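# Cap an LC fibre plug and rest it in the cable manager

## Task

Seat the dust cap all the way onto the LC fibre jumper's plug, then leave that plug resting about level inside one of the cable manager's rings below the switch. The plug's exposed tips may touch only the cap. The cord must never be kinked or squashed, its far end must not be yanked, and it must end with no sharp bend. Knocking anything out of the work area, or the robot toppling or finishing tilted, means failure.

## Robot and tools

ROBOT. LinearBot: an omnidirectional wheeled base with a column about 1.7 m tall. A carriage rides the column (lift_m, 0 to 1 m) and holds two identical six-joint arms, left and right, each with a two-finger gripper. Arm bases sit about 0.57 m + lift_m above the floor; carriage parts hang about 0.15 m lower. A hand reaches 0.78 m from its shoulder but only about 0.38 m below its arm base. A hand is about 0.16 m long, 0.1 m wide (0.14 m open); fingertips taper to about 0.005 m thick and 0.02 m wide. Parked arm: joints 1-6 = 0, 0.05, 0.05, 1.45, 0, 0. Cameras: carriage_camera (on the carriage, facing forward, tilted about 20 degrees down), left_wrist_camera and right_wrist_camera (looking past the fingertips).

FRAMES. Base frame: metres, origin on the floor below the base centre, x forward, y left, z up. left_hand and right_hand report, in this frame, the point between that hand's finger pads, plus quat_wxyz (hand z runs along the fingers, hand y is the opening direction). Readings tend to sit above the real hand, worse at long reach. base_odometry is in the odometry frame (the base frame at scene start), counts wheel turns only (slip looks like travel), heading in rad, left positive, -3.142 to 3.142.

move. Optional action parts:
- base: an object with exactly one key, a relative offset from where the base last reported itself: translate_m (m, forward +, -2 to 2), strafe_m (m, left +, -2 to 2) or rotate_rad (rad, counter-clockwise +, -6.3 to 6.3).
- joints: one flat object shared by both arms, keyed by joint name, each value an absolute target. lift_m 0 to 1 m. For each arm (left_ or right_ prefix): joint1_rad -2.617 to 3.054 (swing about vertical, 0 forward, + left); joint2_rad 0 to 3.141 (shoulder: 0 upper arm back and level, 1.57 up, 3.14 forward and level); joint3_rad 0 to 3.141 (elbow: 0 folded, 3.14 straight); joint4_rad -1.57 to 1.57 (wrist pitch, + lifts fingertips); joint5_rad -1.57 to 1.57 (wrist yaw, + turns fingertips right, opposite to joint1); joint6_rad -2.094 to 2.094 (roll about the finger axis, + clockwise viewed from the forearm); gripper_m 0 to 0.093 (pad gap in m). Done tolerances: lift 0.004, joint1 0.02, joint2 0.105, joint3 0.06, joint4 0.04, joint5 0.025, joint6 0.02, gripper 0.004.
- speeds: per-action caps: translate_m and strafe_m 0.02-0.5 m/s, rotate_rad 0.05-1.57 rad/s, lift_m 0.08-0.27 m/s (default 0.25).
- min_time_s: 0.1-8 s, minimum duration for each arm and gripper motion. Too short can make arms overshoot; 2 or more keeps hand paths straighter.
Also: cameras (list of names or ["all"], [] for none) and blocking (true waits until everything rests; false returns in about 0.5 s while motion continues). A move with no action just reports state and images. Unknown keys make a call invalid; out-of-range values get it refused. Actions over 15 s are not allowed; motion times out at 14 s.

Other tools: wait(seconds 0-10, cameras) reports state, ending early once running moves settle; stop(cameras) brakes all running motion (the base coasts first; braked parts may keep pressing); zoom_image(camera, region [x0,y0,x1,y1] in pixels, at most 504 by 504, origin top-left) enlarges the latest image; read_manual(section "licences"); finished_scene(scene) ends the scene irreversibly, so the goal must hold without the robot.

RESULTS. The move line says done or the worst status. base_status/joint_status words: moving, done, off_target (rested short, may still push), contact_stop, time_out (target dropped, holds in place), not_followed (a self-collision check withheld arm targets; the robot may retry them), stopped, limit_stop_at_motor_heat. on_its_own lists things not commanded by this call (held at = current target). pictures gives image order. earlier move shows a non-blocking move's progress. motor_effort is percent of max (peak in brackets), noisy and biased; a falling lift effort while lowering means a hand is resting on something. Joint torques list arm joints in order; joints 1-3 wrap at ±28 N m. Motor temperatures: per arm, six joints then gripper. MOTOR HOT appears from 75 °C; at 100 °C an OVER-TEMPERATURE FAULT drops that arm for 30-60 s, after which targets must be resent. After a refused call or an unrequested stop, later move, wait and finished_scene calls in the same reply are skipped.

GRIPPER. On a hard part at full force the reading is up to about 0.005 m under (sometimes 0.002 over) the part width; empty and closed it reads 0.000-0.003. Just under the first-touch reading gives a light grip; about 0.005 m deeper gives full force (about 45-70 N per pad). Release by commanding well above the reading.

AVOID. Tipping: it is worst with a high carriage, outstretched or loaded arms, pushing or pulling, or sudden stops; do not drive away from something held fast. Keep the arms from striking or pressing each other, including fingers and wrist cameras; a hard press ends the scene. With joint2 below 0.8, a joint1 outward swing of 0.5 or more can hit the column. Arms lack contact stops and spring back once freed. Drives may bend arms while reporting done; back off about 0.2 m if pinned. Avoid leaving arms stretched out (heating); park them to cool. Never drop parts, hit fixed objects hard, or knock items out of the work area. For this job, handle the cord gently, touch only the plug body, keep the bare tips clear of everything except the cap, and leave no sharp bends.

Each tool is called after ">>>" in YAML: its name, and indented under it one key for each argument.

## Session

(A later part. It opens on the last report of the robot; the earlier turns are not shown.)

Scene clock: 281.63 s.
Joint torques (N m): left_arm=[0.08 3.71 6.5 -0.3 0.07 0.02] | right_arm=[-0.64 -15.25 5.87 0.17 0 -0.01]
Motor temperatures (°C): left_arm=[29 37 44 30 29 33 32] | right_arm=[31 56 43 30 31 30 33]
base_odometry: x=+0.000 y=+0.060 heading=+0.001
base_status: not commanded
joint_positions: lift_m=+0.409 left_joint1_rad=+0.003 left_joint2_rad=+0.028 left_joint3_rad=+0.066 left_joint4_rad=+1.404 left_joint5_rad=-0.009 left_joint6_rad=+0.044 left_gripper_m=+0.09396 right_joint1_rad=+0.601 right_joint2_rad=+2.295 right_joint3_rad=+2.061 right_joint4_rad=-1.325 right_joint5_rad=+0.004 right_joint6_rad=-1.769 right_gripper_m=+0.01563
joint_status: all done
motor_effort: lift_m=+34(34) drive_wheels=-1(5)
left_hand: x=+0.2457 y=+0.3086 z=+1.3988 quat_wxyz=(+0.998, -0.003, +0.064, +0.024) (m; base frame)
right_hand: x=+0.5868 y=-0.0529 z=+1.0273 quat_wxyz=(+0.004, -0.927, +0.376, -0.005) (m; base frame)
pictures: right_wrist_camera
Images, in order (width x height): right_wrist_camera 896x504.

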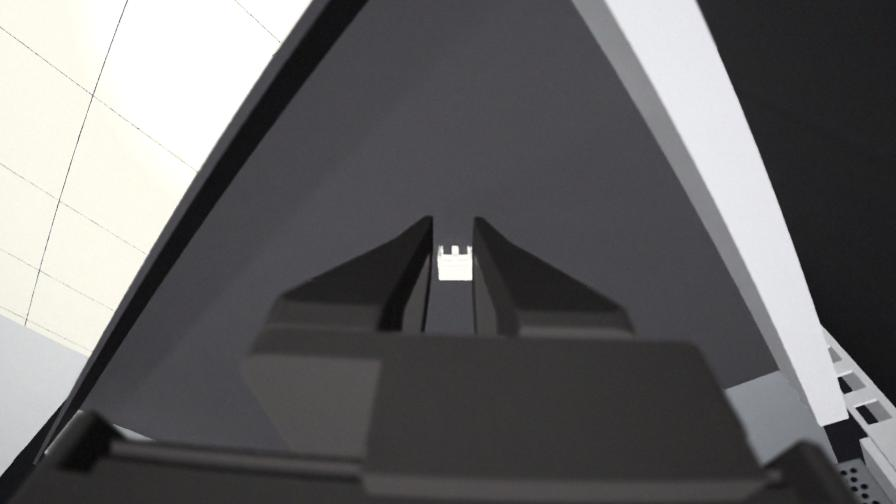

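>>> move:
  joints: {"right_gripper_m": 0.0125}
  min_time_s: 2

>>> move:
  joints: {"right_gripper_m": 0.009}
  min_time_s: 2

>>> move:
  cameras: ["right_wrist_camera"]

>>> zoom_image:
  camera: "right_wrist_camera"
  region: [400, 190, 510, 300]

Scene clock: 289.93 s.
Joint torques (N m): left_arm=[0.05 3.7 6.52 -0.3 0.07 0.02] | right_arm=[-0.64 -15.24 5.9 0.17 0 -0.01]
Motor temperatures (°C): left_arm=[29 37 44 30 29 33 32] | right_arm=[31 56 43 30 31 30 33]
move: done
base_odometry: x=+0.000 y=+0.060 heading=+0.001
base_status: not commanded
joint_positions: lift_m=+0.409 left_joint1_rad=+0.003 left_joint2_rad=+0.028 left_joint3_rad=+0.066 left_joint4_rad=+1.404 left_joint5_rad=-0.009 left_joint6_rad=+0.044 left_gripper_m=+0.09396 right_joint1_rad=+0.601 right_joint2_rad=+2.295 right_joint3_rad=+2.061 right_joint4_rad=-1.325 right_joint5_rad=+0.004 right_joint6_rad=-1.769 right_gripper_m=+0.01264
joint_status: all done
motor_effort: lift_m=+34(34) drive_wheels=+0(5)
left_hand: x=+0.2457 y=+0.3086 z=+1.3988 quat_wxyz=(+0.998, -0.003, +0.064, +0.024) (m; base frame)
right_hand: x=+0.5868 y=-0.0529 z=+1.0273 quat_wxyz=(+0.004, -0.927, +0.376, -0.005) (m; base frame)
pictures: none

Scene clock: 292.23 s.
Joint torques (N m): left_arm=[0.06 3.7 6.5 -0.3 0.06 0.02] | right_arm=[-0.65 -15.27 5.89 0.17 0 -0.02]
Motor temperatures (°C): left_arm=[29 37 44 30 29 33 32] | right_arm=[31 57 43 30 31 30 33]
move: done
base_odometry: x=+0.000 y=+0.060 heading=+0.001
base_status: not commanded
joint_positions: lift_m=+0.409 left_joint1_rad=+0.003 left_joint2_rad=+0.028 left_joint3_rad=+0.066 left_joint4_rad=+1.404 left_joint5_rad=-0.009 left_joint6_rad=+0.044 left_gripper_m=+0.09396 right_joint1_rad=+0.601 right_joint2_rad=+2.295 right_joint3_rad=+2.061 right_joint4_rad=-1.325 right_joint5_rad=+0.004 right_joint6_rad=-1.769 right_gripper_m=+0.00914
joint_status: all done
motor_effort: lift_m=+34(34) drive_wheels=+0(6)
left_hand: x=+0.2457 y=+0.3086 z=+1.3988 quat_wxyz=(+0.998, -0.003, +0.064, +0.024) (m; base frame)
right_hand: x=+0.5868 y=-0.0529 z=+1.0273 quat_wxyz=(+0.004, -0.927, +0.376, -0.005) (m; base frame)
pictures: none

Scene clock: 292.23 s.
Joint torques (N m): left_arm=[0.06 3.7 6.5 -0.3 0.06 0.02] | right_arm=[-0.65 -15.27 5.89 0.17 0 -0.02]
Motor temperatures (°C): left_arm=[29 37 44 30 29 33 32] | right_arm=[31 57 43 30 31 30 33]
base_odometry: x=+0.000 y=+0.060 heading=+0.001
base_status: not commanded
joint_positions: lift_m=+0.409 left_joint1_rad=+0.003 left_joint2_rad=+0.028 left_joint3_rad=+0.066 left_joint4_rad=+1.404 left_joint5_rad=-0.009 left_joint6_rad=+0.044 left_gripper_m=+0.09396 right_joint1_rad=+0.601 right_joint2_rad=+2.295 right_joint3_rad=+2.061 right_joint4_rad=-1.325 right_joint5_rad=+0.004 right_joint6_rad=-1.769 right_gripper_m=+0.00914
joint_status: all done
motor_effort: lift_m=+34(34) drive_wheels=+0(6)
left_hand: x=+0.2457 y=+0.3086 z=+1.3988 quat_wxyz=(+0.998, -0.003, +0.064, +0.024) (m; base frame)
right_hand: x=+0.5868 y=-0.0529 z=+1.0273 quat_wxyz=(+0.004, -0.927, +0.376, -0.005) (m; base frame)
pictures: right_wrist_camera
Images, in order (width x height): right_wrist_camera 896x504.

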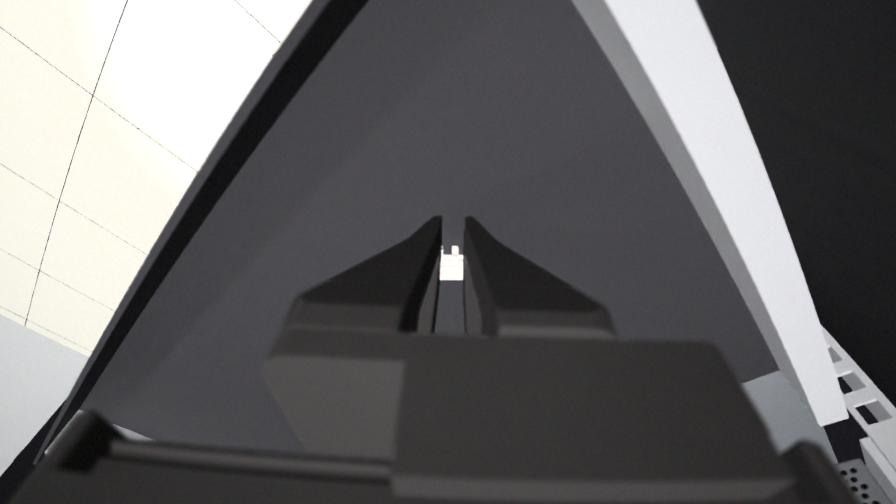

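Scaled by 4.582 from the camera's 896x504 image, which has a finer 1280x720 frame.

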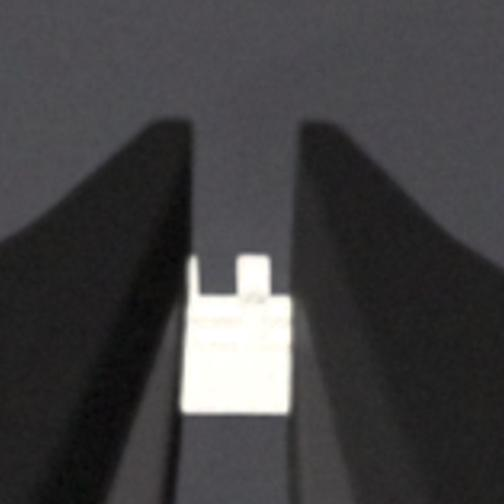

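>>> move:
  joints: {"right_gripper_m": 0.0175}
  min_time_s: 1

>>> move:
  joints: {"lift_m": 0.4055}
  speeds: {"lift_m": 0.08}

>>> move:
  cameras: ["right_wrist_camera"]

>>> zoom_image:
  camera: "right_wrist_camera"
  region: [400, 190, 510, 300]

Scene clock: 304.63 s.
Joint torques (N m): left_arm=[0.05 3.7 6.5 -0.3 0.06 0.02] | right_arm=[-0.64 -15.25 5.89 0.17 0 -0.01]
Motor temperatures (°C): left_arm=[29 37 44 30 29 33 32] | right_arm=[31 57 43 30 31 30 33]
move: done
base_odometry: x=+0.000 y=+0.060 heading=+0.001
base_status: not commanded
joint_positions: lift_m=+0.409 left_joint1_rad=+0.003 left_joint2_rad=+0.028 left_joint3_rad=+0.066 left_joint4_rad=+1.404 left_joint5_rad=-0.009 left_joint6_rad=+0.044 left_gripper_m=+0.09396 right_joint1_rad=+0.601 right_joint2_rad=+2.295 right_joint3_rad=+2.061 right_joint4_rad=-1.325 right_joint5_rad=+0.004 right_joint6_rad=-1.769 right_gripper_m=+0.01737
joint_status: all done
motor_effort: lift_m=+34(34) drive_wheels=-1(6)
left_hand: x=+0.2457 y=+0.3086 z=+1.3988 quat_wxyz=(+0.998, -0.003, +0.064, +0.024) (m; base frame)
right_hand: x=+0.5868 y=-0.0529 z=+1.0273 quat_wxyz=(+0.004, -0.927, +0.376, -0.005) (m; base frame)
pictures: none

Scene clock: 305.03 s.
Joint torques (N m): left_arm=[0.06 3.7 6.48 -0.29 0.07 0.02] | right_arm=[-0.66 -15.16 5.97 0.21 -0.01 -0.02]
Motor temperatures (°C): left_arm=[29 37 44 30 29 33 32] | right_arm=[31 57 43 30 31 30 33]
move: done
base_odometry: x=+0.000 y=+0.060 heading=+0.001
base_status: not commanded
joint_positions: lift_m=+0.406 left_joint1_rad=+0.003 left_joint2_rad=+0.028 left_joint3_rad=+0.066 left_joint4_rad=+1.404 left_joint5_rad=-0.009 left_joint6_rad=+0.044 left_gripper_m=+0.09396 right_joint1_rad=+0.601 right_joint2_rad=+2.294 right_joint3_rad=+2.059 right_joint4_rad=-1.327 right_joint5_rad=+0.004 right_joint6_rad=-1.769 right_gripper_m=+0.01737
joint_status: all done
motor_effort: lift_m=+34(34) drive_wheels=-1(5)
left_hand: x=+0.2457 y=+0.3086 z=+1.3958 quat_wxyz=(+0.998, -0.003, +0.064, +0.024) (m; base frame)
right_hand: x=+0.5861 y=-0.0533 z=+1.0244 quat_wxyz=(+0.003, -0.927, +0.376, -0.004) (m; base frame)
pictures: none

Scene clock: 305.03 s.
Joint torques (N m): left_arm=[0.06 3.7 6.48 -0.29 0.07 0.02] | right_arm=[-0.66 -15.16 5.97 0.21 -0.01 -0.02]
Motor temperatures (°C): left_arm=[29 37 44 30 29 33 32] | right_arm=[31 57 43 30 31 30 33]
base_odometry: x=+0.000 y=+0.060 heading=+0.001
base_status: not commanded
joint_positions: lift_m=+0.406 left_joint1_rad=+0.003 left_joint2_rad=+0.028 left_joint3_rad=+0.066 left_joint4_rad=+1.404 left_joint5_rad=-0.009 left_joint6_rad=+0.044 left_gripper_m=+0.09396 right_joint1_rad=+0.601 right_joint2_rad=+2.294 right_joint3_rad=+2.059 right_joint4_rad=-1.327 right_joint5_rad=+0.004 right_joint6_rad=-1.769 right_gripper_m=+0.01737
joint_status: all done
motor_effort: lift_m=+34(34) drive_wheels=-1(5)
left_hand: x=+0.2457 y=+0.3086 z=+1.3958 quat_wxyz=(+0.998, -0.003, +0.064, +0.024) (m; base frame)
right_hand: x=+0.5861 y=-0.0533 z=+1.0244 quat_wxyz=(+0.003, -0.927, +0.376, -0.004) (m; base frame)
pictures: right_wrist_camera
Images, in order (width x height): right_wrist_camera 896x504.

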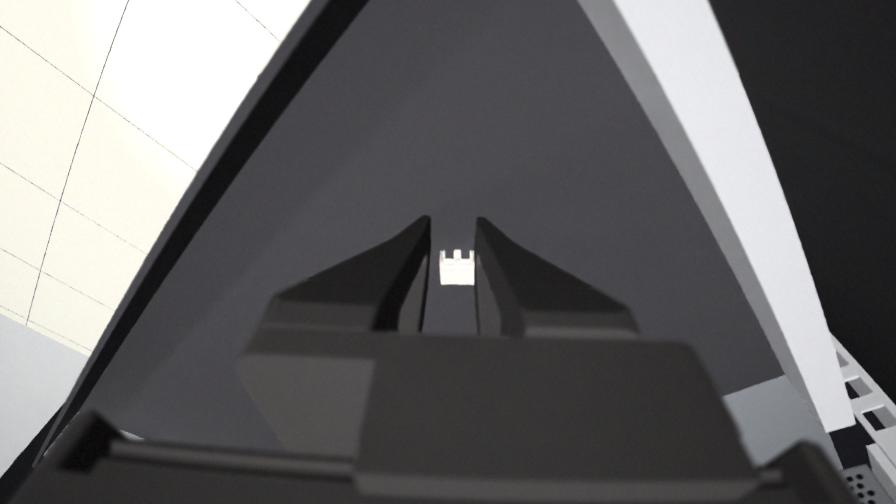

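Scaled by 4.582 from the camera's 896x504 image, which has a finer 1280x720 frame.

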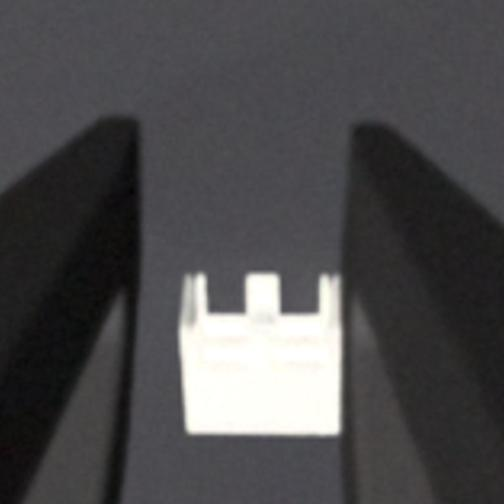

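>>> move:
  joints: {"right_joint4_rad": -1.3125}
  min_time_s: 1

>>> move:
  joints: {"right_gripper_m": 0.0128}
  min_time_s: 2

>>> move:
  cameras: ["right_wrist_camera"]

>>> zoom_image:
  camera: "right_wrist_camera"
  region: [400, 190, 510, 300]

Scene clock: 316.47 s.
Joint torques (N m): left_arm=[0.08 3.73 6.48 -0.29 0.07 0.02] | right_arm=[-0.65 -15.17 5.97 0.39 -0.01 -0.01]
Motor temperatures (°C): left_arm=[29 37 44 30 29 33 32] | right_arm=[31 57 43 30 31 30 33]
move: done
base_odometry: x=+0.000 y=+0.060 heading=+0.001
base_status: not commanded
joint_positions: lift_m=+0.406 left_joint1_rad=+0.003 left_joint2_rad=+0.028 left_joint3_rad=+0.066 left_joint4_rad=+1.404 left_joint5_rad=-0.009 left_joint6_rad=+0.044 left_gripper_m=+0.09396 right_joint1_rad=+0.601 right_joint2_rad=+2.294 right_joint3_rad=+2.059 right_joint4_rad=-1.321 right_joint5_rad=+0.004 right_joint6_rad=-1.769 right_gripper_m=+0.01737
joint_status: all done
motor_effort: lift_m=+34(34) drive_wheels=-4(7)
left_hand: x=+0.2457 y=+0.3086 z=+1.3958 quat_wxyz=(+0.998, -0.003, +0.064, +0.024) (m; base frame)
right_hand: x=+0.5874 y=-0.0525 z=+1.0245 quat_wxyz=(+0.005, -0.927, +0.376, -0.006) (m; base frame)
pictures: none

Scene clock: 318.77 s.
Joint torques (N m): left_arm=[0.06 3.67 6.49 -0.3 0.07 0.01] | right_arm=[-0.64 -15.16 5.96 0.4 0 -0.02]
Motor temperatures (°C): left_arm=[29 37 44 30 29 33 32] | right_arm=[31 57 43 30 31 30 33]
move: done
base_odometry: x=+0.000 y=+0.060 heading=+0.001
base_status: not commanded
joint_positions: lift_m=+0.406 left_joint1_rad=+0.003 left_joint2_rad=+0.028 left_joint3_rad=+0.066 left_joint4_rad=+1.404 left_joint5_rad=-0.009 left_joint6_rad=+0.044 left_gripper_m=+0.09396 right_joint1_rad=+0.601 right_joint2_rad=+2.294 right_joint3_rad=+2.059 right_joint4_rad=-1.321 right_joint5_rad=+0.004 right_joint6_rad=-1.769 right_gripper_m=+0.01293
joint_status: all done
motor_effort: lift_m=+34(34) drive_wheels=-2(6)
left_hand: x=+0.2457 y=+0.3086 z=+1.3958 quat_wxyz=(+0.998, -0.003, +0.064, +0.024) (m; base frame)
right_hand: x=+0.5874 y=-0.0525 z=+1.0245 quat_wxyz=(+0.005, -0.927, +0.376, -0.006) (m; base frame)
pictures: none

Scene clock: 318.77 s.
Joint torques (N m): left_arm=[0.06 3.67 6.49 -0.3 0.07 0.01] | right_arm=[-0.64 -15.16 5.96 0.4 0 -0.02]
Motor temperatures (°C): left_arm=[29 37 44 30 29 33 32] | right_arm=[31 57 43 30 31 30 33]
base_odometry: x=+0.000 y=+0.060 heading=+0.001
base_status: not commanded
joint_positions: lift_m=+0.406 left_joint1_rad=+0.003 left_joint2_rad=+0.028 left_joint3_rad=+0.066 left_joint4_rad=+1.404 left_joint5_rad=-0.009 left_joint6_rad=+0.044 left_gripper_m=+0.09396 right_joint1_rad=+0.601 right_joint2_rad=+2.294 right_joint3_rad=+2.059 right_joint4_rad=-1.321 right_joint5_rad=+0.004 right_joint6_rad=-1.769 right_gripper_m=+0.01293
joint_status: all done
motor_effort: lift_m=+34(34) drive_wheels=-2(6)
left_hand: x=+0.2457 y=+0.3086 z=+1.3958 quat_wxyz=(+0.998, -0.003, +0.064, +0.024) (m; base frame)
right_hand: x=+0.5874 y=-0.0525 z=+1.0245 quat_wxyz=(+0.005, -0.927, +0.376, -0.006) (m; base frame)
pictures: right_wrist_camera
Images, in order (width x height): right_wrist_camera 896x504.

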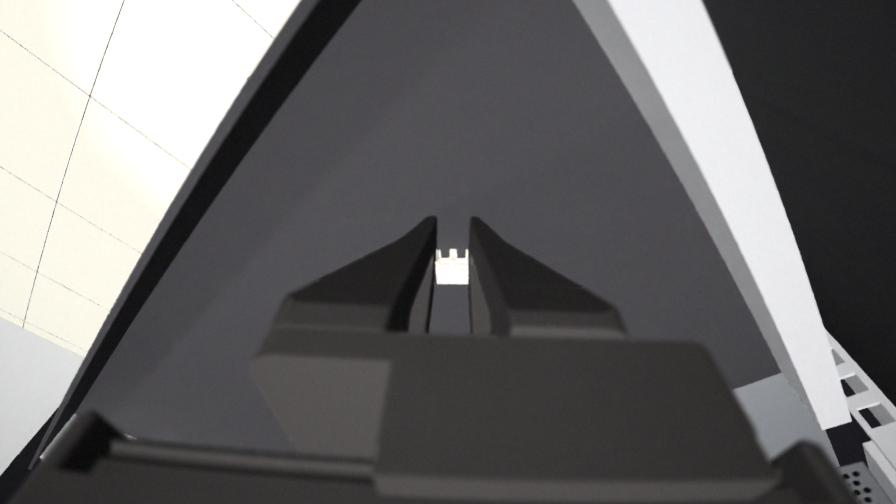

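Scaled by 4.582 from the camera's 896x504 image, which has a finer 1280x720 frame.

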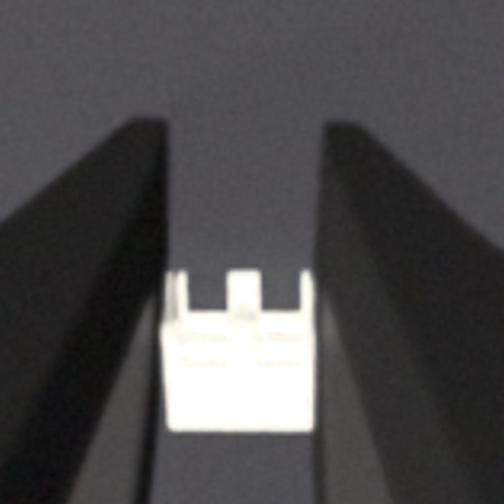

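>>> move:
  joints: {"right_gripper_m": 0.009}
  min_time_s: 2

>>> move:
  cameras: ["right_wrist_camera"]

>>> zoom_image:
  camera: "right_wrist_camera"
  region: [400, 190, 510, 300]

Scene clock: 324.27 s.
Joint torques (N m): left_arm=[0.03 3.7 6.52 -0.3 0.07 0.02] | right_arm=[-0.65 -15.15 5.97 0.4 -0.01 -0.02]
Motor temperatures (°C): left_arm=[29 37 44 30 29 33 32] | right_arm=[31 57 43 30 31 30 33]
move: done
base_odometry: x=+0.000 y=+0.060 heading=+0.001
base_status: not commanded
joint_positions: lift_m=+0.406 left_joint1_rad=+0.003 left_joint2_rad=+0.028 left_joint3_rad=+0.066 left_joint4_rad=+1.404 left_joint5_rad=-0.009 left_joint6_rad=+0.044 left_gripper_m=+0.09396 right_joint1_rad=+0.601 right_joint2_rad=+2.294 right_joint3_rad=+2.059 right_joint4_rad=-1.320 right_joint5_rad=+0.004 right_joint6_rad=-1.769 right_gripper_m=+0.00914
joint_status: all done
motor_effort: lift_m=+34(34) drive_wheels=-3(7)
left_hand: x=+0.2457 y=+0.3086 z=+1.3958 quat_wxyz=(+0.998, -0.003, +0.064, +0.024) (m; base frame)
right_hand: x=+0.5874 y=-0.0524 z=+1.0245 quat_wxyz=(+0.006, -0.927, +0.376, -0.006) (m; base frame)
pictures: none

Scene clock: 324.27 s.
Joint torques (N m): left_arm=[0.03 3.7 6.52 -0.3 0.07 0.02] | right_arm=[-0.65 -15.15 5.97 0.4 -0.01 -0.02]
Motor temperatures (°C): left_arm=[29 37 44 30 29 33 32] | right_arm=[31 57 43 30 31 30 33]
base_odometry: x=+0.000 y=+0.060 heading=+0.001
base_status: not commanded
joint_positions: lift_m=+0.406 left_joint1_rad=+0.003 left_joint2_rad=+0.028 left_joint3_rad=+0.066 left_joint4_rad=+1.404 left_joint5_rad=-0.009 left_joint6_rad=+0.044 left_gripper_m=+0.09396 right_joint1_rad=+0.601 right_joint2_rad=+2.294 right_joint3_rad=+2.059 right_joint4_rad=-1.320 right_joint5_rad=+0.004 right_joint6_rad=-1.769 right_gripper_m=+0.00914
joint_status: all done
motor_effort: lift_m=+34(34) drive_wheels=-3(7)
left_hand: x=+0.2457 y=+0.3086 z=+1.3958 quat_wxyz=(+0.998, -0.003, +0.064, +0.024) (m; base frame)
right_hand: x=+0.5874 y=-0.0524 z=+1.0245 quat_wxyz=(+0.006, -0.927, +0.376, -0.006) (m; base frame)
pictures: right_wrist_camera
Images, in order (width x height): right_wrist_camera 896x504.

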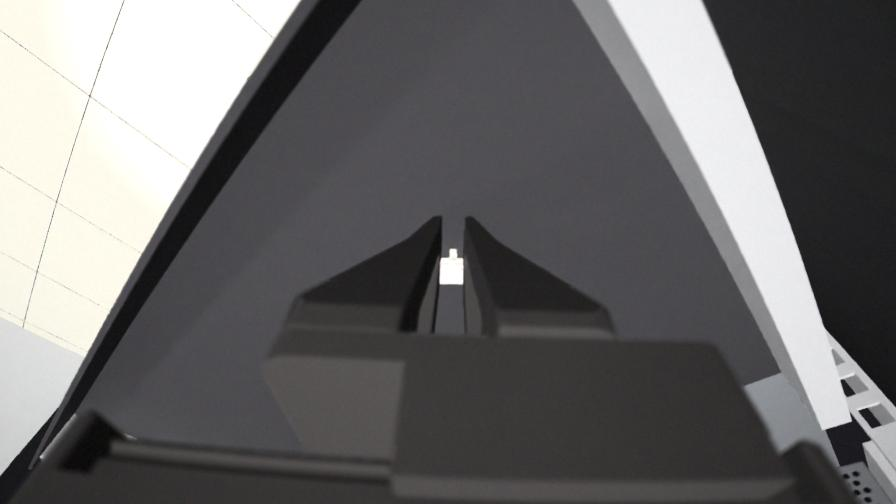

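Scaled by 4.582 from the camera's 896x504 image, which has a finer 1280x720 frame.

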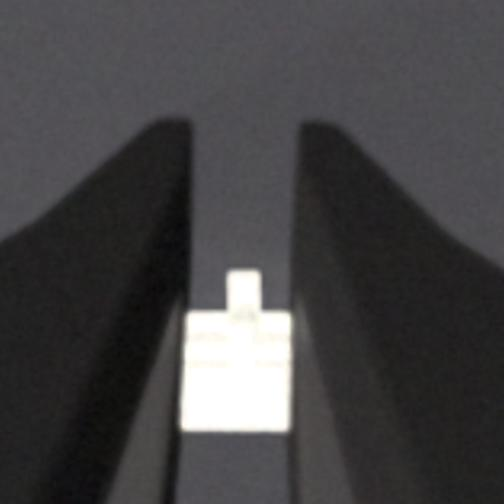

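>>> move:
  joints: {"right_gripper_m": 0.03}
  min_time_s: 1

>>> move:
  joints: {"right_joint1_rad": 0.5837, "right_joint4_rad": -1.308}
  min_time_s: 1

>>> move:
  joints: {"right_gripper_m": 0.0165}
  min_time_s: 1.5

>>> move:
  cameras: ["right_wrist_camera"]

>>> zoom_image:
  camera: "right_wrist_camera"
  region: [400, 190, 510, 300]

Scene clock: 349.27 s.
Joint torques (N m): left_arm=[0.1 3.73 6.5 -0.3 0.07 0.01] | right_arm=[-0.65 -15.17 5.97 0.4 -0.01 -0.02]
Motor temperatures (°C): left_arm=[29 37 44 30 29 33 32] | right_arm=[31 57 43 30 31 30 33]
move: done
base_odometry: x=+0.000 y=+0.060 heading=+0.001
base_status: not commanded
joint_positions: lift_m=+0.406 left_joint1_rad=+0.003 left_joint2_rad=+0.028 left_joint3_rad=+0.066 left_joint4_rad=+1.404 left_joint5_rad=-0.009 left_joint6_rad=+0.044 left_gripper_m=+0.09396 right_joint1_rad=+0.601 right_joint2_rad=+2.294 right_joint3_rad=+2.059 right_joint4_rad=-1.320 right_joint5_rad=+0.004 right_joint6_rad=-1.769 right_gripper_m=+0.02986
joint_status: all done
motor_effort: lift_m=+34(34) drive_wheels=-4(5)
left_hand: x=+0.2457 y=+0.3086 z=+1.3958 quat_wxyz=(+0.998, -0.003, +0.064, +0.024) (m; base frame)
right_hand: x=+0.5874 y=-0.0524 z=+1.0245 quat_wxyz=(+0.006, -0.926, +0.376, -0.006) (m; base frame)
pictures: none

Scene clock: 350.57 s.
Joint torques (N m): left_arm=[0.06 3.7 6.53 -0.3 0.07 0.01] | right_arm=[-0.61 -15.19 5.96 0.41 -0.01 -0.02]
Motor temperatures (°C): left_arm=[29 37 44 30 29 33 32] | right_arm=[31 57 43 30 31 30 33]
move: done
base_odometry: x=+0.000 y=+0.060 heading=+0.001
base_status: not commanded
joint_positions: lift_m=+0.406 left_joint1_rad=+0.003 left_joint2_rad=+0.028 left_joint3_rad=+0.066 left_joint4_rad=+1.404 left_joint5_rad=-0.009 left_joint6_rad=+0.044 left_gripper_m=+0.09396 right_joint1_rad=+0.590 right_joint2_rad=+2.294 right_joint3_rad=+2.059 right_joint4_rad=-1.316 right_joint5_rad=+0.004 right_joint6_rad=-1.769 right_gripper_m=+0.02986
joint_status: all done
motor_effort: lift_m=+34(34) drive_wheels=-2(6)
left_hand: x=+0.2457 y=+0.3086 z=+1.3958 quat_wxyz=(+0.998, -0.003, +0.064, +0.024) (m; base frame)
right_hand: x=+0.5913 y=-0.0561 z=+1.0245 quat_wxyz=(+0.007, -0.924, +0.382, -0.007) (m; base frame)
pictures: none

Scene clock: 352.37 s.
Joint torques (N m): left_arm=[0.08 3.67 6.5 -0.29 0.06 0.02] | right_arm=[-0.62 -15.17 5.96 0.41 -0.01 -0.01]
Motor temperatures (°C): left_arm=[29 37 44 30 29 33 32] | right_arm=[31 57 43 30 31 30 33]
move: done
base_odometry: x=+0.000 y=+0.060 heading=+0.001
base_status: not commanded
joint_positions: lift_m=+0.406 left_joint1_rad=+0.003 left_joint2_rad=+0.028 left_joint3_rad=+0.066 left_joint4_rad=+1.404 left_joint5_rad=-0.009 left_joint6_rad=+0.044 left_gripper_m=+0.09396 right_joint1_rad=+0.590 right_joint2_rad=+2.294 right_joint3_rad=+2.059 right_joint4_rad=-1.316 right_joint5_rad=+0.004 right_joint6_rad=-1.769 right_gripper_m=+0.01664
joint_status: all done
motor_effort: lift_m=+34(34) drive_wheels=-1(5)
left_hand: x=+0.2457 y=+0.3086 z=+1.3958 quat_wxyz=(+0.998, -0.003, +0.064, +0.024) (m; base frame)
right_hand: x=+0.5913 y=-0.0561 z=+1.0245 quat_wxyz=(+0.007, -0.924, +0.382, -0.007) (m; base frame)
pictures: none

Scene clock: 352.37 s.
Joint torques (N m): left_arm=[0.08 3.67 6.5 -0.29 0.06 0.02] | right_arm=[-0.62 -15.17 5.96 0.41 -0.01 -0.01]
Motor temperatures (°C): left_arm=[29 37 44 30 29 33 32] | right_arm=[31 57 43 30 31 30 33]
base_odometry: x=+0.000 y=+0.060 heading=+0.001
base_status: not commanded
joint_positions: lift_m=+0.406 left_joint1_rad=+0.003 left_joint2_rad=+0.028 left_joint3_rad=+0.066 left_joint4_rad=+1.404 left_joint5_rad=-0.009 left_joint6_rad=+0.044 left_gripper_m=+0.09396 right_joint1_rad=+0.590 right_joint2_rad=+2.294 right_joint3_rad=+2.059 right_joint4_rad=-1.316 right_joint5_rad=+0.004 right_joint6_rad=-1.769 right_gripper_m=+0.01664
joint_status: all done
motor_effort: lift_m=+34(34) drive_wheels=-1(5)
left_hand: x=+0.2457 y=+0.3086 z=+1.3958 quat_wxyz=(+0.998, -0.003, +0.064, +0.024) (m; base frame)
right_hand: x=+0.5913 y=-0.0561 z=+1.0245 quat_wxyz=(+0.007, -0.924, +0.382, -0.007) (m; base frame)
pictures: right_wrist_camera
Images, in order (width x height): right_wrist_camera 896x504.

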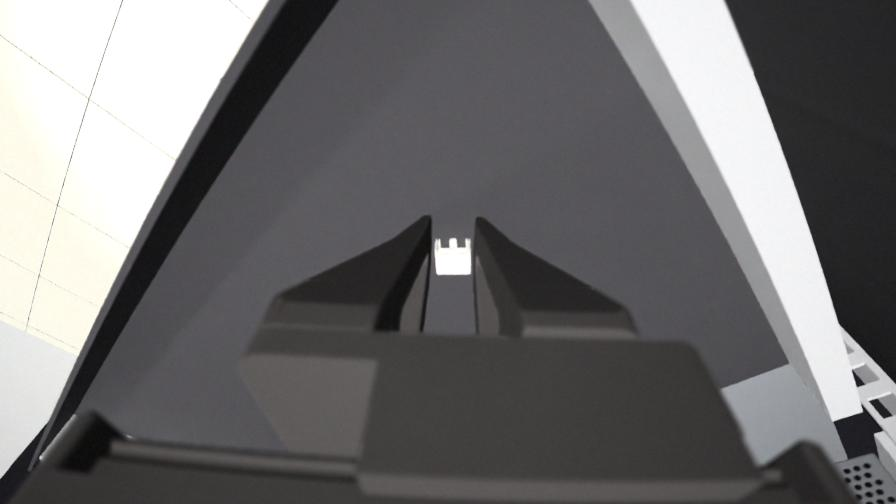

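Scaled by 4.582 from the camera's 896x504 image, which has a finer 1280x720 frame.

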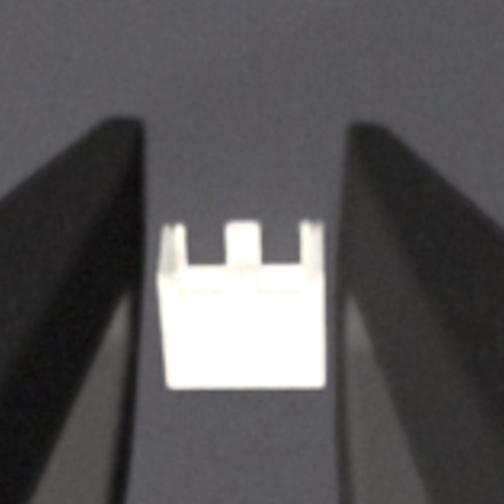

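>>> move:
  joints: {"right_gripper_m": 0.0125}
  min_time_s: 1.5

>>> move:
  joints: {"right_gripper_m": 0.009}
  min_time_s: 1.5

>>> move:
  cameras: ["right_wrist_camera"]

>>> zoom_image:
  camera: "right_wrist_camera"
  region: [400, 190, 510, 300]

Scene clock: 358.43 s.
Joint torques (N m): left_arm=[0.05 3.7 6.49 -0.3 0.06 0.01] | right_arm=[-0.64 -15.17 6 0.41 0 -0.01]
Motor temperatures (°C): left_arm=[29 37 44 30 29 33 32] | right_arm=[31 57 43 30 31 30 33]
move: done
base_odometry: x=+0.000 y=+0.060 heading=+0.001
base_status: not commanded
joint_positions: lift_m=+0.406 left_joint1_rad=+0.003 left_joint2_rad=+0.028 left_joint3_rad=+0.066 left_joint4_rad=+1.404 left_joint5_rad=-0.009 left_joint6_rad=+0.044 left_gripper_m=+0.09396 right_joint1_rad=+0.590 right_joint2_rad=+2.294 right_joint3_rad=+2.059 right_joint4_rad=-1.315 right_joint5_rad=+0.004 right_joint6_rad=-1.769 right_gripper_m=+0.01277
joint_status: all done
motor_effort: lift_m=+34(34) drive_wheels=+1(5)
left_hand: x=+0.2457 y=+0.3086 z=+1.3958 quat_wxyz=(+0.998, -0.003, +0.064, +0.024) (m; base frame)
right_hand: x=+0.5914 y=-0.0560 z=+1.0245 quat_wxyz=(+0.008, -0.924, +0.382, -0.007) (m; base frame)
pictures: none

Scene clock: 360.23 s.
Joint torques (N m): left_arm=[0.05 3.69 6.49 -0.3 0.07 0.01] | right_arm=[-0.62 -15.17 5.98 0.41 -0.01 -0.02]
Motor temperatures (°C): left_arm=[29 37 44 30 29 33 32] | right_arm=[31 57 43 30 31 30 33]
move: done
base_odometry: x=+0.000 y=+0.060 heading=+0.001
base_status: not commanded
joint_positions: lift_m=+0.406 left_joint1_rad=+0.003 left_joint2_rad=+0.028 left_joint3_rad=+0.066 left_joint4_rad=+1.404 left_joint5_rad=-0.009 left_joint6_rad=+0.044 left_gripper_m=+0.09396 right_joint1_rad=+0.590 right_joint2_rad=+2.294 right_joint3_rad=+2.059 right_joint4_rad=-1.315 right_joint5_rad=+0.004 right_joint6_rad=-1.769 right_gripper_m=+0.00959
joint_status: all done
motor_effort: lift_m=+34(34) drive_wheels=-1(5)
left_hand: x=+0.2457 y=+0.3086 z=+1.3958 quat_wxyz=(+0.998, -0.003, +0.064, +0.024) (m; base frame)
right_hand: x=+0.5914 y=-0.0560 z=+1.0245 quat_wxyz=(+0.008, -0.924, +0.382, -0.007) (m; base frame)
pictures: none

Scene clock: 360.23 s.
Joint torques (N m): left_arm=[0.05 3.69 6.49 -0.3 0.07 0.01] | right_arm=[-0.62 -15.17 5.98 0.41 -0.01 -0.02]
Motor temperatures (°C): left_arm=[29 37 44 30 29 33 32] | right_arm=[31 57 43 30 31 30 33]
base_odometry: x=+0.000 y=+0.060 heading=+0.001
base_status: not commanded
joint_positions: lift_m=+0.406 left_joint1_rad=+0.003 left_joint2_rad=+0.028 left_joint3_rad=+0.066 left_joint4_rad=+1.404 left_joint5_rad=-0.009 left_joint6_rad=+0.044 left_gripper_m=+0.09396 right_joint1_rad=+0.590 right_joint2_rad=+2.294 right_joint3_rad=+2.059 right_joint4_rad=-1.315 right_joint5_rad=+0.004 right_joint6_rad=-1.769 right_gripper_m=+0.00959
joint_status: all done
motor_effort: lift_m=+34(34) drive_wheels=-1(5)
left_hand: x=+0.2457 y=+0.3086 z=+1.3958 quat_wxyz=(+0.998, -0.003, +0.064, +0.024) (m; base frame)
right_hand: x=+0.5914 y=-0.0560 z=+1.0245 quat_wxyz=(+0.008, -0.924, +0.382, -0.007) (m; base frame)
pictures: right_wrist_camera
Images, in order (width x height): right_wrist_camera 896x504.

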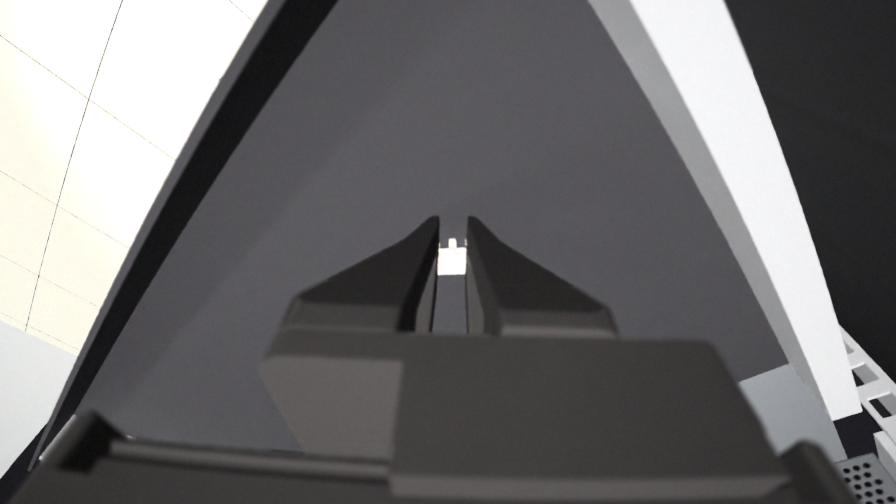

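Scaled by 4.582 from the camera's 896x504 image, which has a finer 1280x720 frame.

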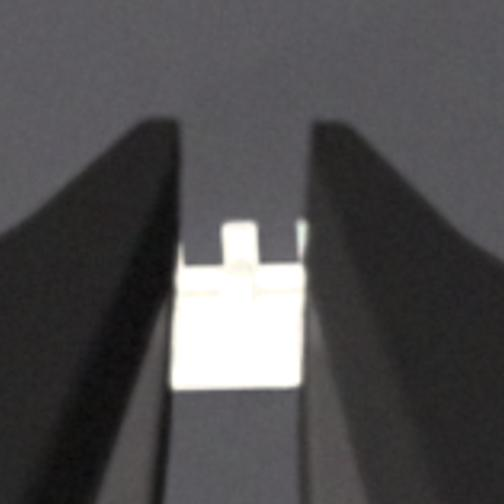

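>>> move:
  joints: {"lift_m": 0.425, "right_gripper_m": 0.008}
  speeds: {"lift_m": 0.08}
  min_time_s: 1

>>> move:
  cameras: ["right_wrist_camera"]

>>> zoom_image:
  camera: "right_wrist_camera"
  region: [400, 190, 510, 300]

Scene clock: 369.40 s.
Joint torques (N m): left_arm=[0.06 3.69 6.5 -0.3 0.06 0.01] | right_arm=[-0.64 -15.13 6.04 0.38 -0.01 -0.01]
Motor temperatures (°C): left_arm=[29 37 44 30 29 33 32] | right_arm=[31 58 43 30 31 30 33]
move: done
base_odometry: x=+0.000 y=+0.060 heading=+0.001
base_status: not commanded
joint_positions: lift_m=+0.425 left_joint1_rad=+0.003 left_joint2_rad=+0.028 left_joint3_rad=+0.066 left_joint4_rad=+1.404 left_joint5_rad=-0.009 left_joint6_rad=+0.044 left_gripper_m=+0.09396 right_joint1_rad=+0.590 right_joint2_rad=+2.294 right_joint3_rad=+2.059 right_joint4_rad=-1.312 right_joint5_rad=+0.004 right_joint6_rad=-1.769 right_gripper_m=+0.00959
joint_status: all done
motor_effort: lift_m=+35(43) drive_wheels=+0(6)
left_hand: x=+0.2457 y=+0.3086 z=+1.4152 quat_wxyz=(+0.998, -0.003, +0.064, +0.024) (m; base frame)
right_hand: x=+0.5920 y=-0.0557 z=+1.0440 quat_wxyz=(+0.009, -0.924, +0.382, -0.008) (m; base frame)
pictures: none

Scene clock: 369.40 s.
Joint torques (N m): left_arm=[0.06 3.69 6.5 -0.3 0.06 0.01] | right_arm=[-0.64 -15.13 6.04 0.38 -0.01 -0.01]
Motor temperatures (°C): left_arm=[29 37 44 30 29 33 32] | right_arm=[31 58 43 30 31 30 33]
base_odometry: x=+0.000 y=+0.060 heading=+0.001
base_status: not commanded
joint_positions: lift_m=+0.425 left_joint1_rad=+0.003 left_joint2_rad=+0.028 left_joint3_rad=+0.066 left_joint4_rad=+1.404 left_joint5_rad=-0.009 left_joint6_rad=+0.044 left_gripper_m=+0.09396 right_joint1_rad=+0.590 right_joint2_rad=+2.294 right_joint3_rad=+2.059 right_joint4_rad=-1.312 right_joint5_rad=+0.004 right_joint6_rad=-1.769 right_gripper_m=+0.00959
joint_status: all done
motor_effort: lift_m=+35(43) drive_wheels=+0(6)
left_hand: x=+0.2457 y=+0.3086 z=+1.4152 quat_wxyz=(+0.998, -0.003, +0.064, +0.024) (m; base frame)
right_hand: x=+0.5920 y=-0.0557 z=+1.0440 quat_wxyz=(+0.009, -0.924, +0.382, -0.008) (m; base frame)
pictures: right_wrist_camera
Images, in order (width x height): right_wrist_camera 896x504.

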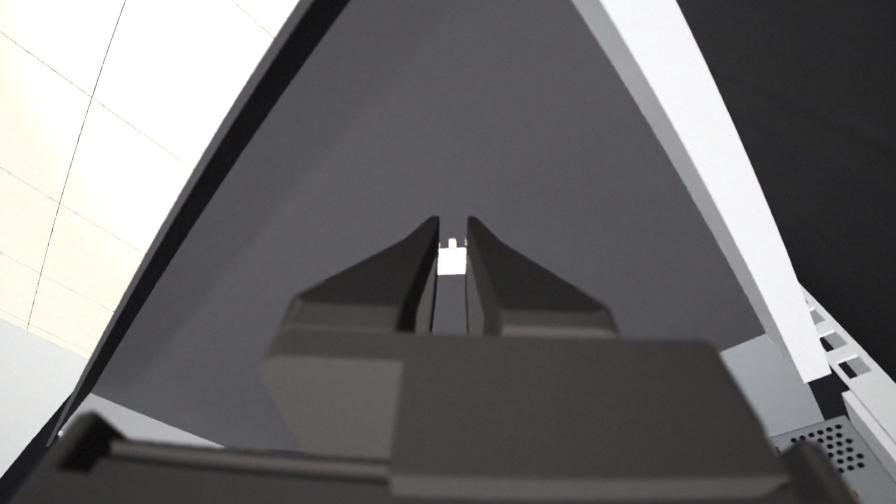

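Scaled by 4.582 from the camera's 896x504 image, which has a finer 1280x720 frame.

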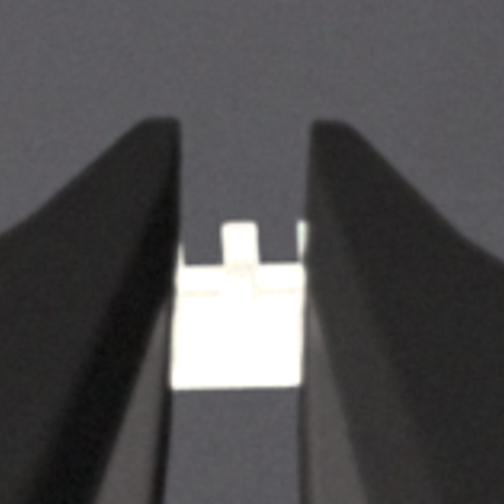

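>>> move:
  base: {"strafe_m": -0.209}
  joints: {"lift_m": 0.507}
  speeds: {"strafe_m": 0.1, "lift_m": 0.1}
  cameras: ["carriage_camera"]

>>> zoom_image:
  camera: "carriage_camera"
  region: [340, 190, 560, 290]

Scene clock: 382.40 s.
Joint torques (N m): left_arm=[0.06 3.69 6.5 -0.29 0.07 0.01] | right_arm=[-0.23 -14.86 6.05 0.34 -0.01 -0.02]
Motor temperatures (°C): left_arm=[29 37 44 30 29 33 32] | right_arm=[31 59 43 30 31 30 34]
move: done
base_odometry: x=+0.000 y=-0.149 heading=+0.001
base_status: done
joint_positions: lift_m=+0.507 left_joint1_rad=+0.003 left_joint2_rad=+0.028 left_joint3_rad=+0.066 left_joint4_rad=+1.404 left_joint5_rad=-0.009 left_joint6_rad=+0.044 left_gripper_m=+0.09396 right_joint1_rad=+0.585 right_joint2_rad=+2.291 right_joint3_rad=+2.059 right_joint4_rad=-1.308 right_joint5_rad=+0.004 right_joint6_rad=-1.769 right_gripper_m=+0.00959
joint_status: all done
motor_effort: lift_m=+35(44) drive_wheels=-5(11)
left_hand: x=+0.2458 y=+0.3086 z=+1.4972 quat_wxyz=(+0.998, -0.003, +0.064, +0.024) (m; base frame)
right_hand: x=+0.5942 y=-0.0570 z=+1.1270 quat_wxyz=(+0.011, -0.923, +0.384, -0.010) (m; base frame)
pictures: carriage_camera
Images, in order (width x height): carriage_camera 896x504.

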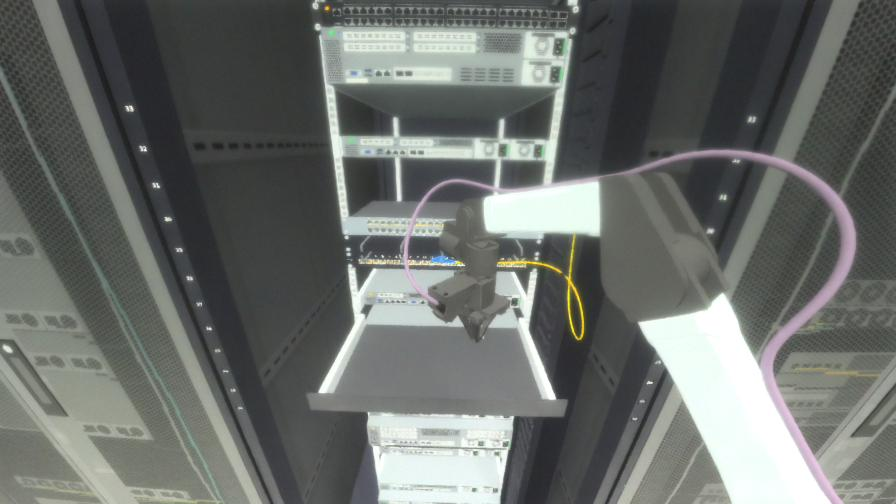

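Scaled by 2.291 from the camera's 896x504 image, which has a finer 1280x720 frame.

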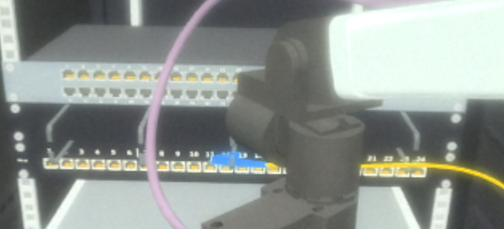

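>>> move:
  joints: {"right_joint1_rad": 0.369, "right_joint2_rad": 1.782, "right_joint3_rad": 1.48, "right_joint4_rad": -1.269, "right_joint5_rad": 0.005, "right_joint6_rad": 1.905}
  min_time_s: 4
  cameras: ["carriage_camera", "right_wrist_camera"]

>>> zoom_image:
  camera: "right_wrist_camera"
  region: [400, 200, 520, 320]

>>> zoom_image:
  camera: "carriage_camera"
  region: [415, 240, 475, 280]

>>> move:
  joints: {"left_joint1_rad": -0.6, "left_joint2_rad": 1.2, "left_joint3_rad": 0.5, "left_joint4_rad": 0.2, "left_joint5_rad": -0.3, "left_joint6_rad": -1.57, "left_gripper_m": 0.03}
  min_time_s: 4

Scene clock: 395.17 s.
Joint torques (N m): left_arm=[0.06 3.71 6.49 -0.3 0.07 0.02] | right_arm=[-0.62 -11.26 5.11 0.29 0.09 0.01]
Motor temperatures (°C): left_arm=[29 37 44 30 29 33 32] | right_arm=[31 62 43 30 31 30 34]
move: done
base_odometry: x=+0.000 y=-0.149 heading=+0.001
base_status: not commanded
joint_positions: lift_m=+0.507 left_joint1_rad=+0.003 left_joint2_rad=+0.028 left_joint3_rad=+0.066 left_joint4_rad=+1.404 left_joint5_rad=-0.009 left_joint6_rad=+0.044 left_gripper_m=+0.09396 right_joint1_rad=+0.375 right_joint2_rad=+1.805 right_joint3_rad=+1.493 right_joint4_rad=-1.277 right_joint5_rad=+0.004 right_joint6_rad=+1.894 right_gripper_m=+0.00956
joint_status: all done
motor_effort: lift_m=+35(35) drive_wheels=-4(7)
left_hand: x=+0.2458 y=+0.3086 z=+1.4972 quat_wxyz=(+0.998, -0.003, +0.064, +0.024) (m; base frame)
right_hand: x=+0.5211 y=-0.1874 z=+1.1652 quat_wxyz=(-0.002, +0.688, +0.725, -0.009) (m; base frame)
pictures: carriage_camera, right_wrist_camera
Images, in order (width x height): carriage_camera 896x504, right_wrist_camera 896x504.

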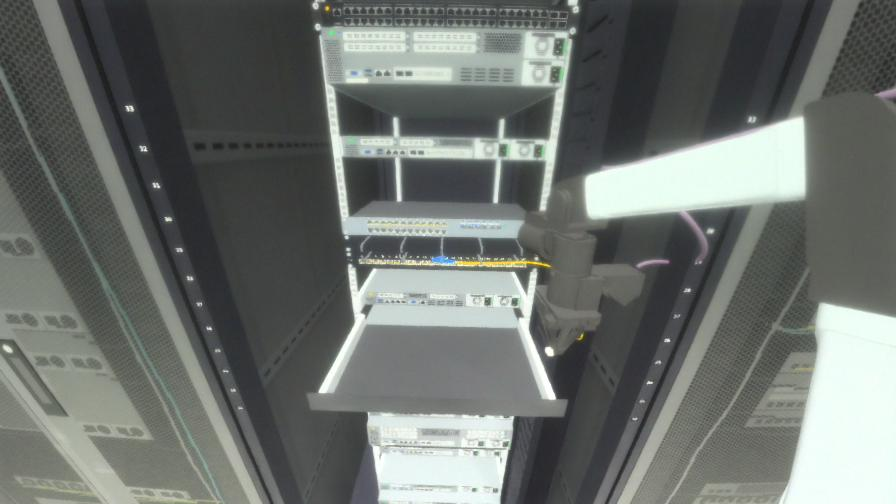

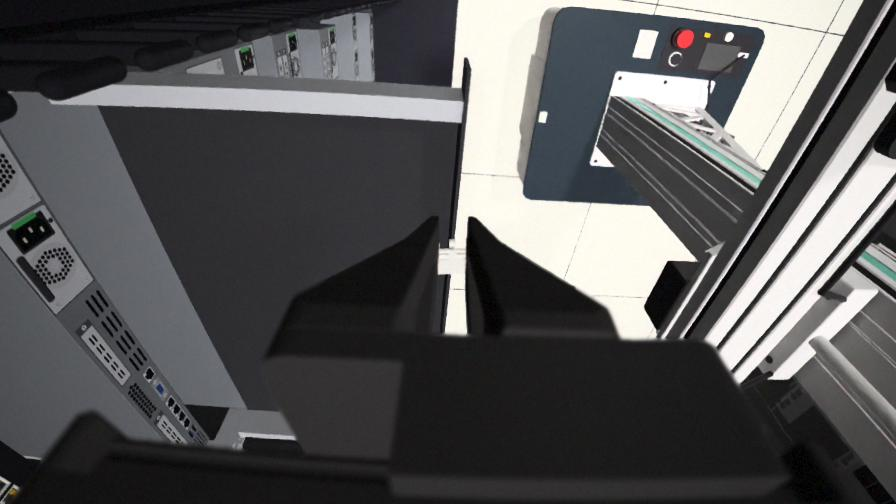

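Scaled by 4.200 from the camera's 896x504 image, which has a finer 1280x720 frame.

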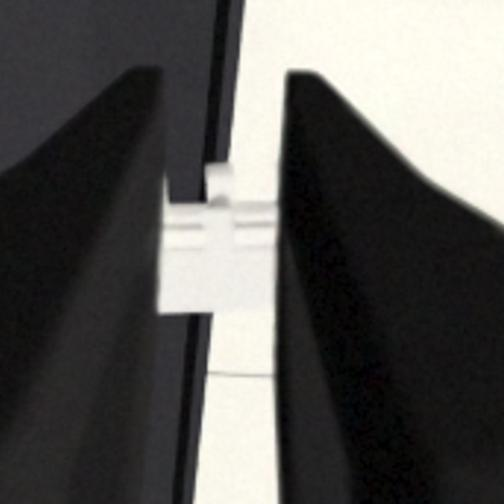

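Scaled by 8.400 from the camera's 896x504 image, which has a finer 1280x720 frame.

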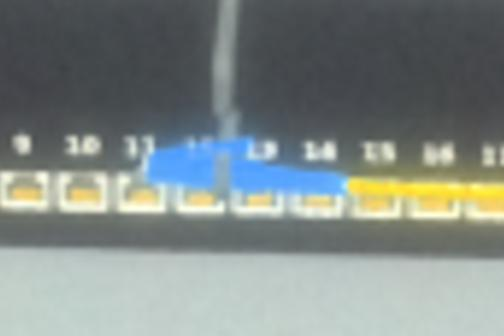

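Scene clock: 399.47 s.
Joint torques (N m): left_arm=[-0.62 -2.5 10.96 1.81 -0.18 -0.03] | right_arm=[-0.62 -11.25 5.11 0.28 0.1 0]
Motor temperatures (°C): left_arm=[29 37 45 30 29 33 32] | right_arm=[31 61 43 30 31 30 34]
move: done
base_odometry: x=+0.000 y=-0.149 heading=+0.001
base_status: not commanded
joint_positions: lift_m=+0.507 left_joint1_rad=-0.591 left_joint2_rad=+1.191 left_joint3_rad=+0.463 left_joint4_rad=+0.210 left_joint5_rad=-0.286 left_joint6_rad=-1.558 left_gripper_m=+0.03013 right_joint1_rad=+0.375 right_joint2_rad=+1.805 right_joint3_rad=+1.493 right_joint4_rad=-1.275 right_joint5_rad=+0.004 right_joint6_rad=+1.895 right_gripper_m=+0.00956
joint_status: all done
motor_effort: lift_m=+35(35) drive_wheels=-3(8)
left_hand: x=+0.5368 y=+0.1502 z=+1.1821 quat_wxyz=(+0.345, -0.461, +0.725, -0.378) (m; base frame)
right_hand: x=+0.5215 y=-0.1872 z=+1.1652 quat_wxyz=(-0.001, +0.689, +0.725, -0.008) (m; base frame)
pictures: none


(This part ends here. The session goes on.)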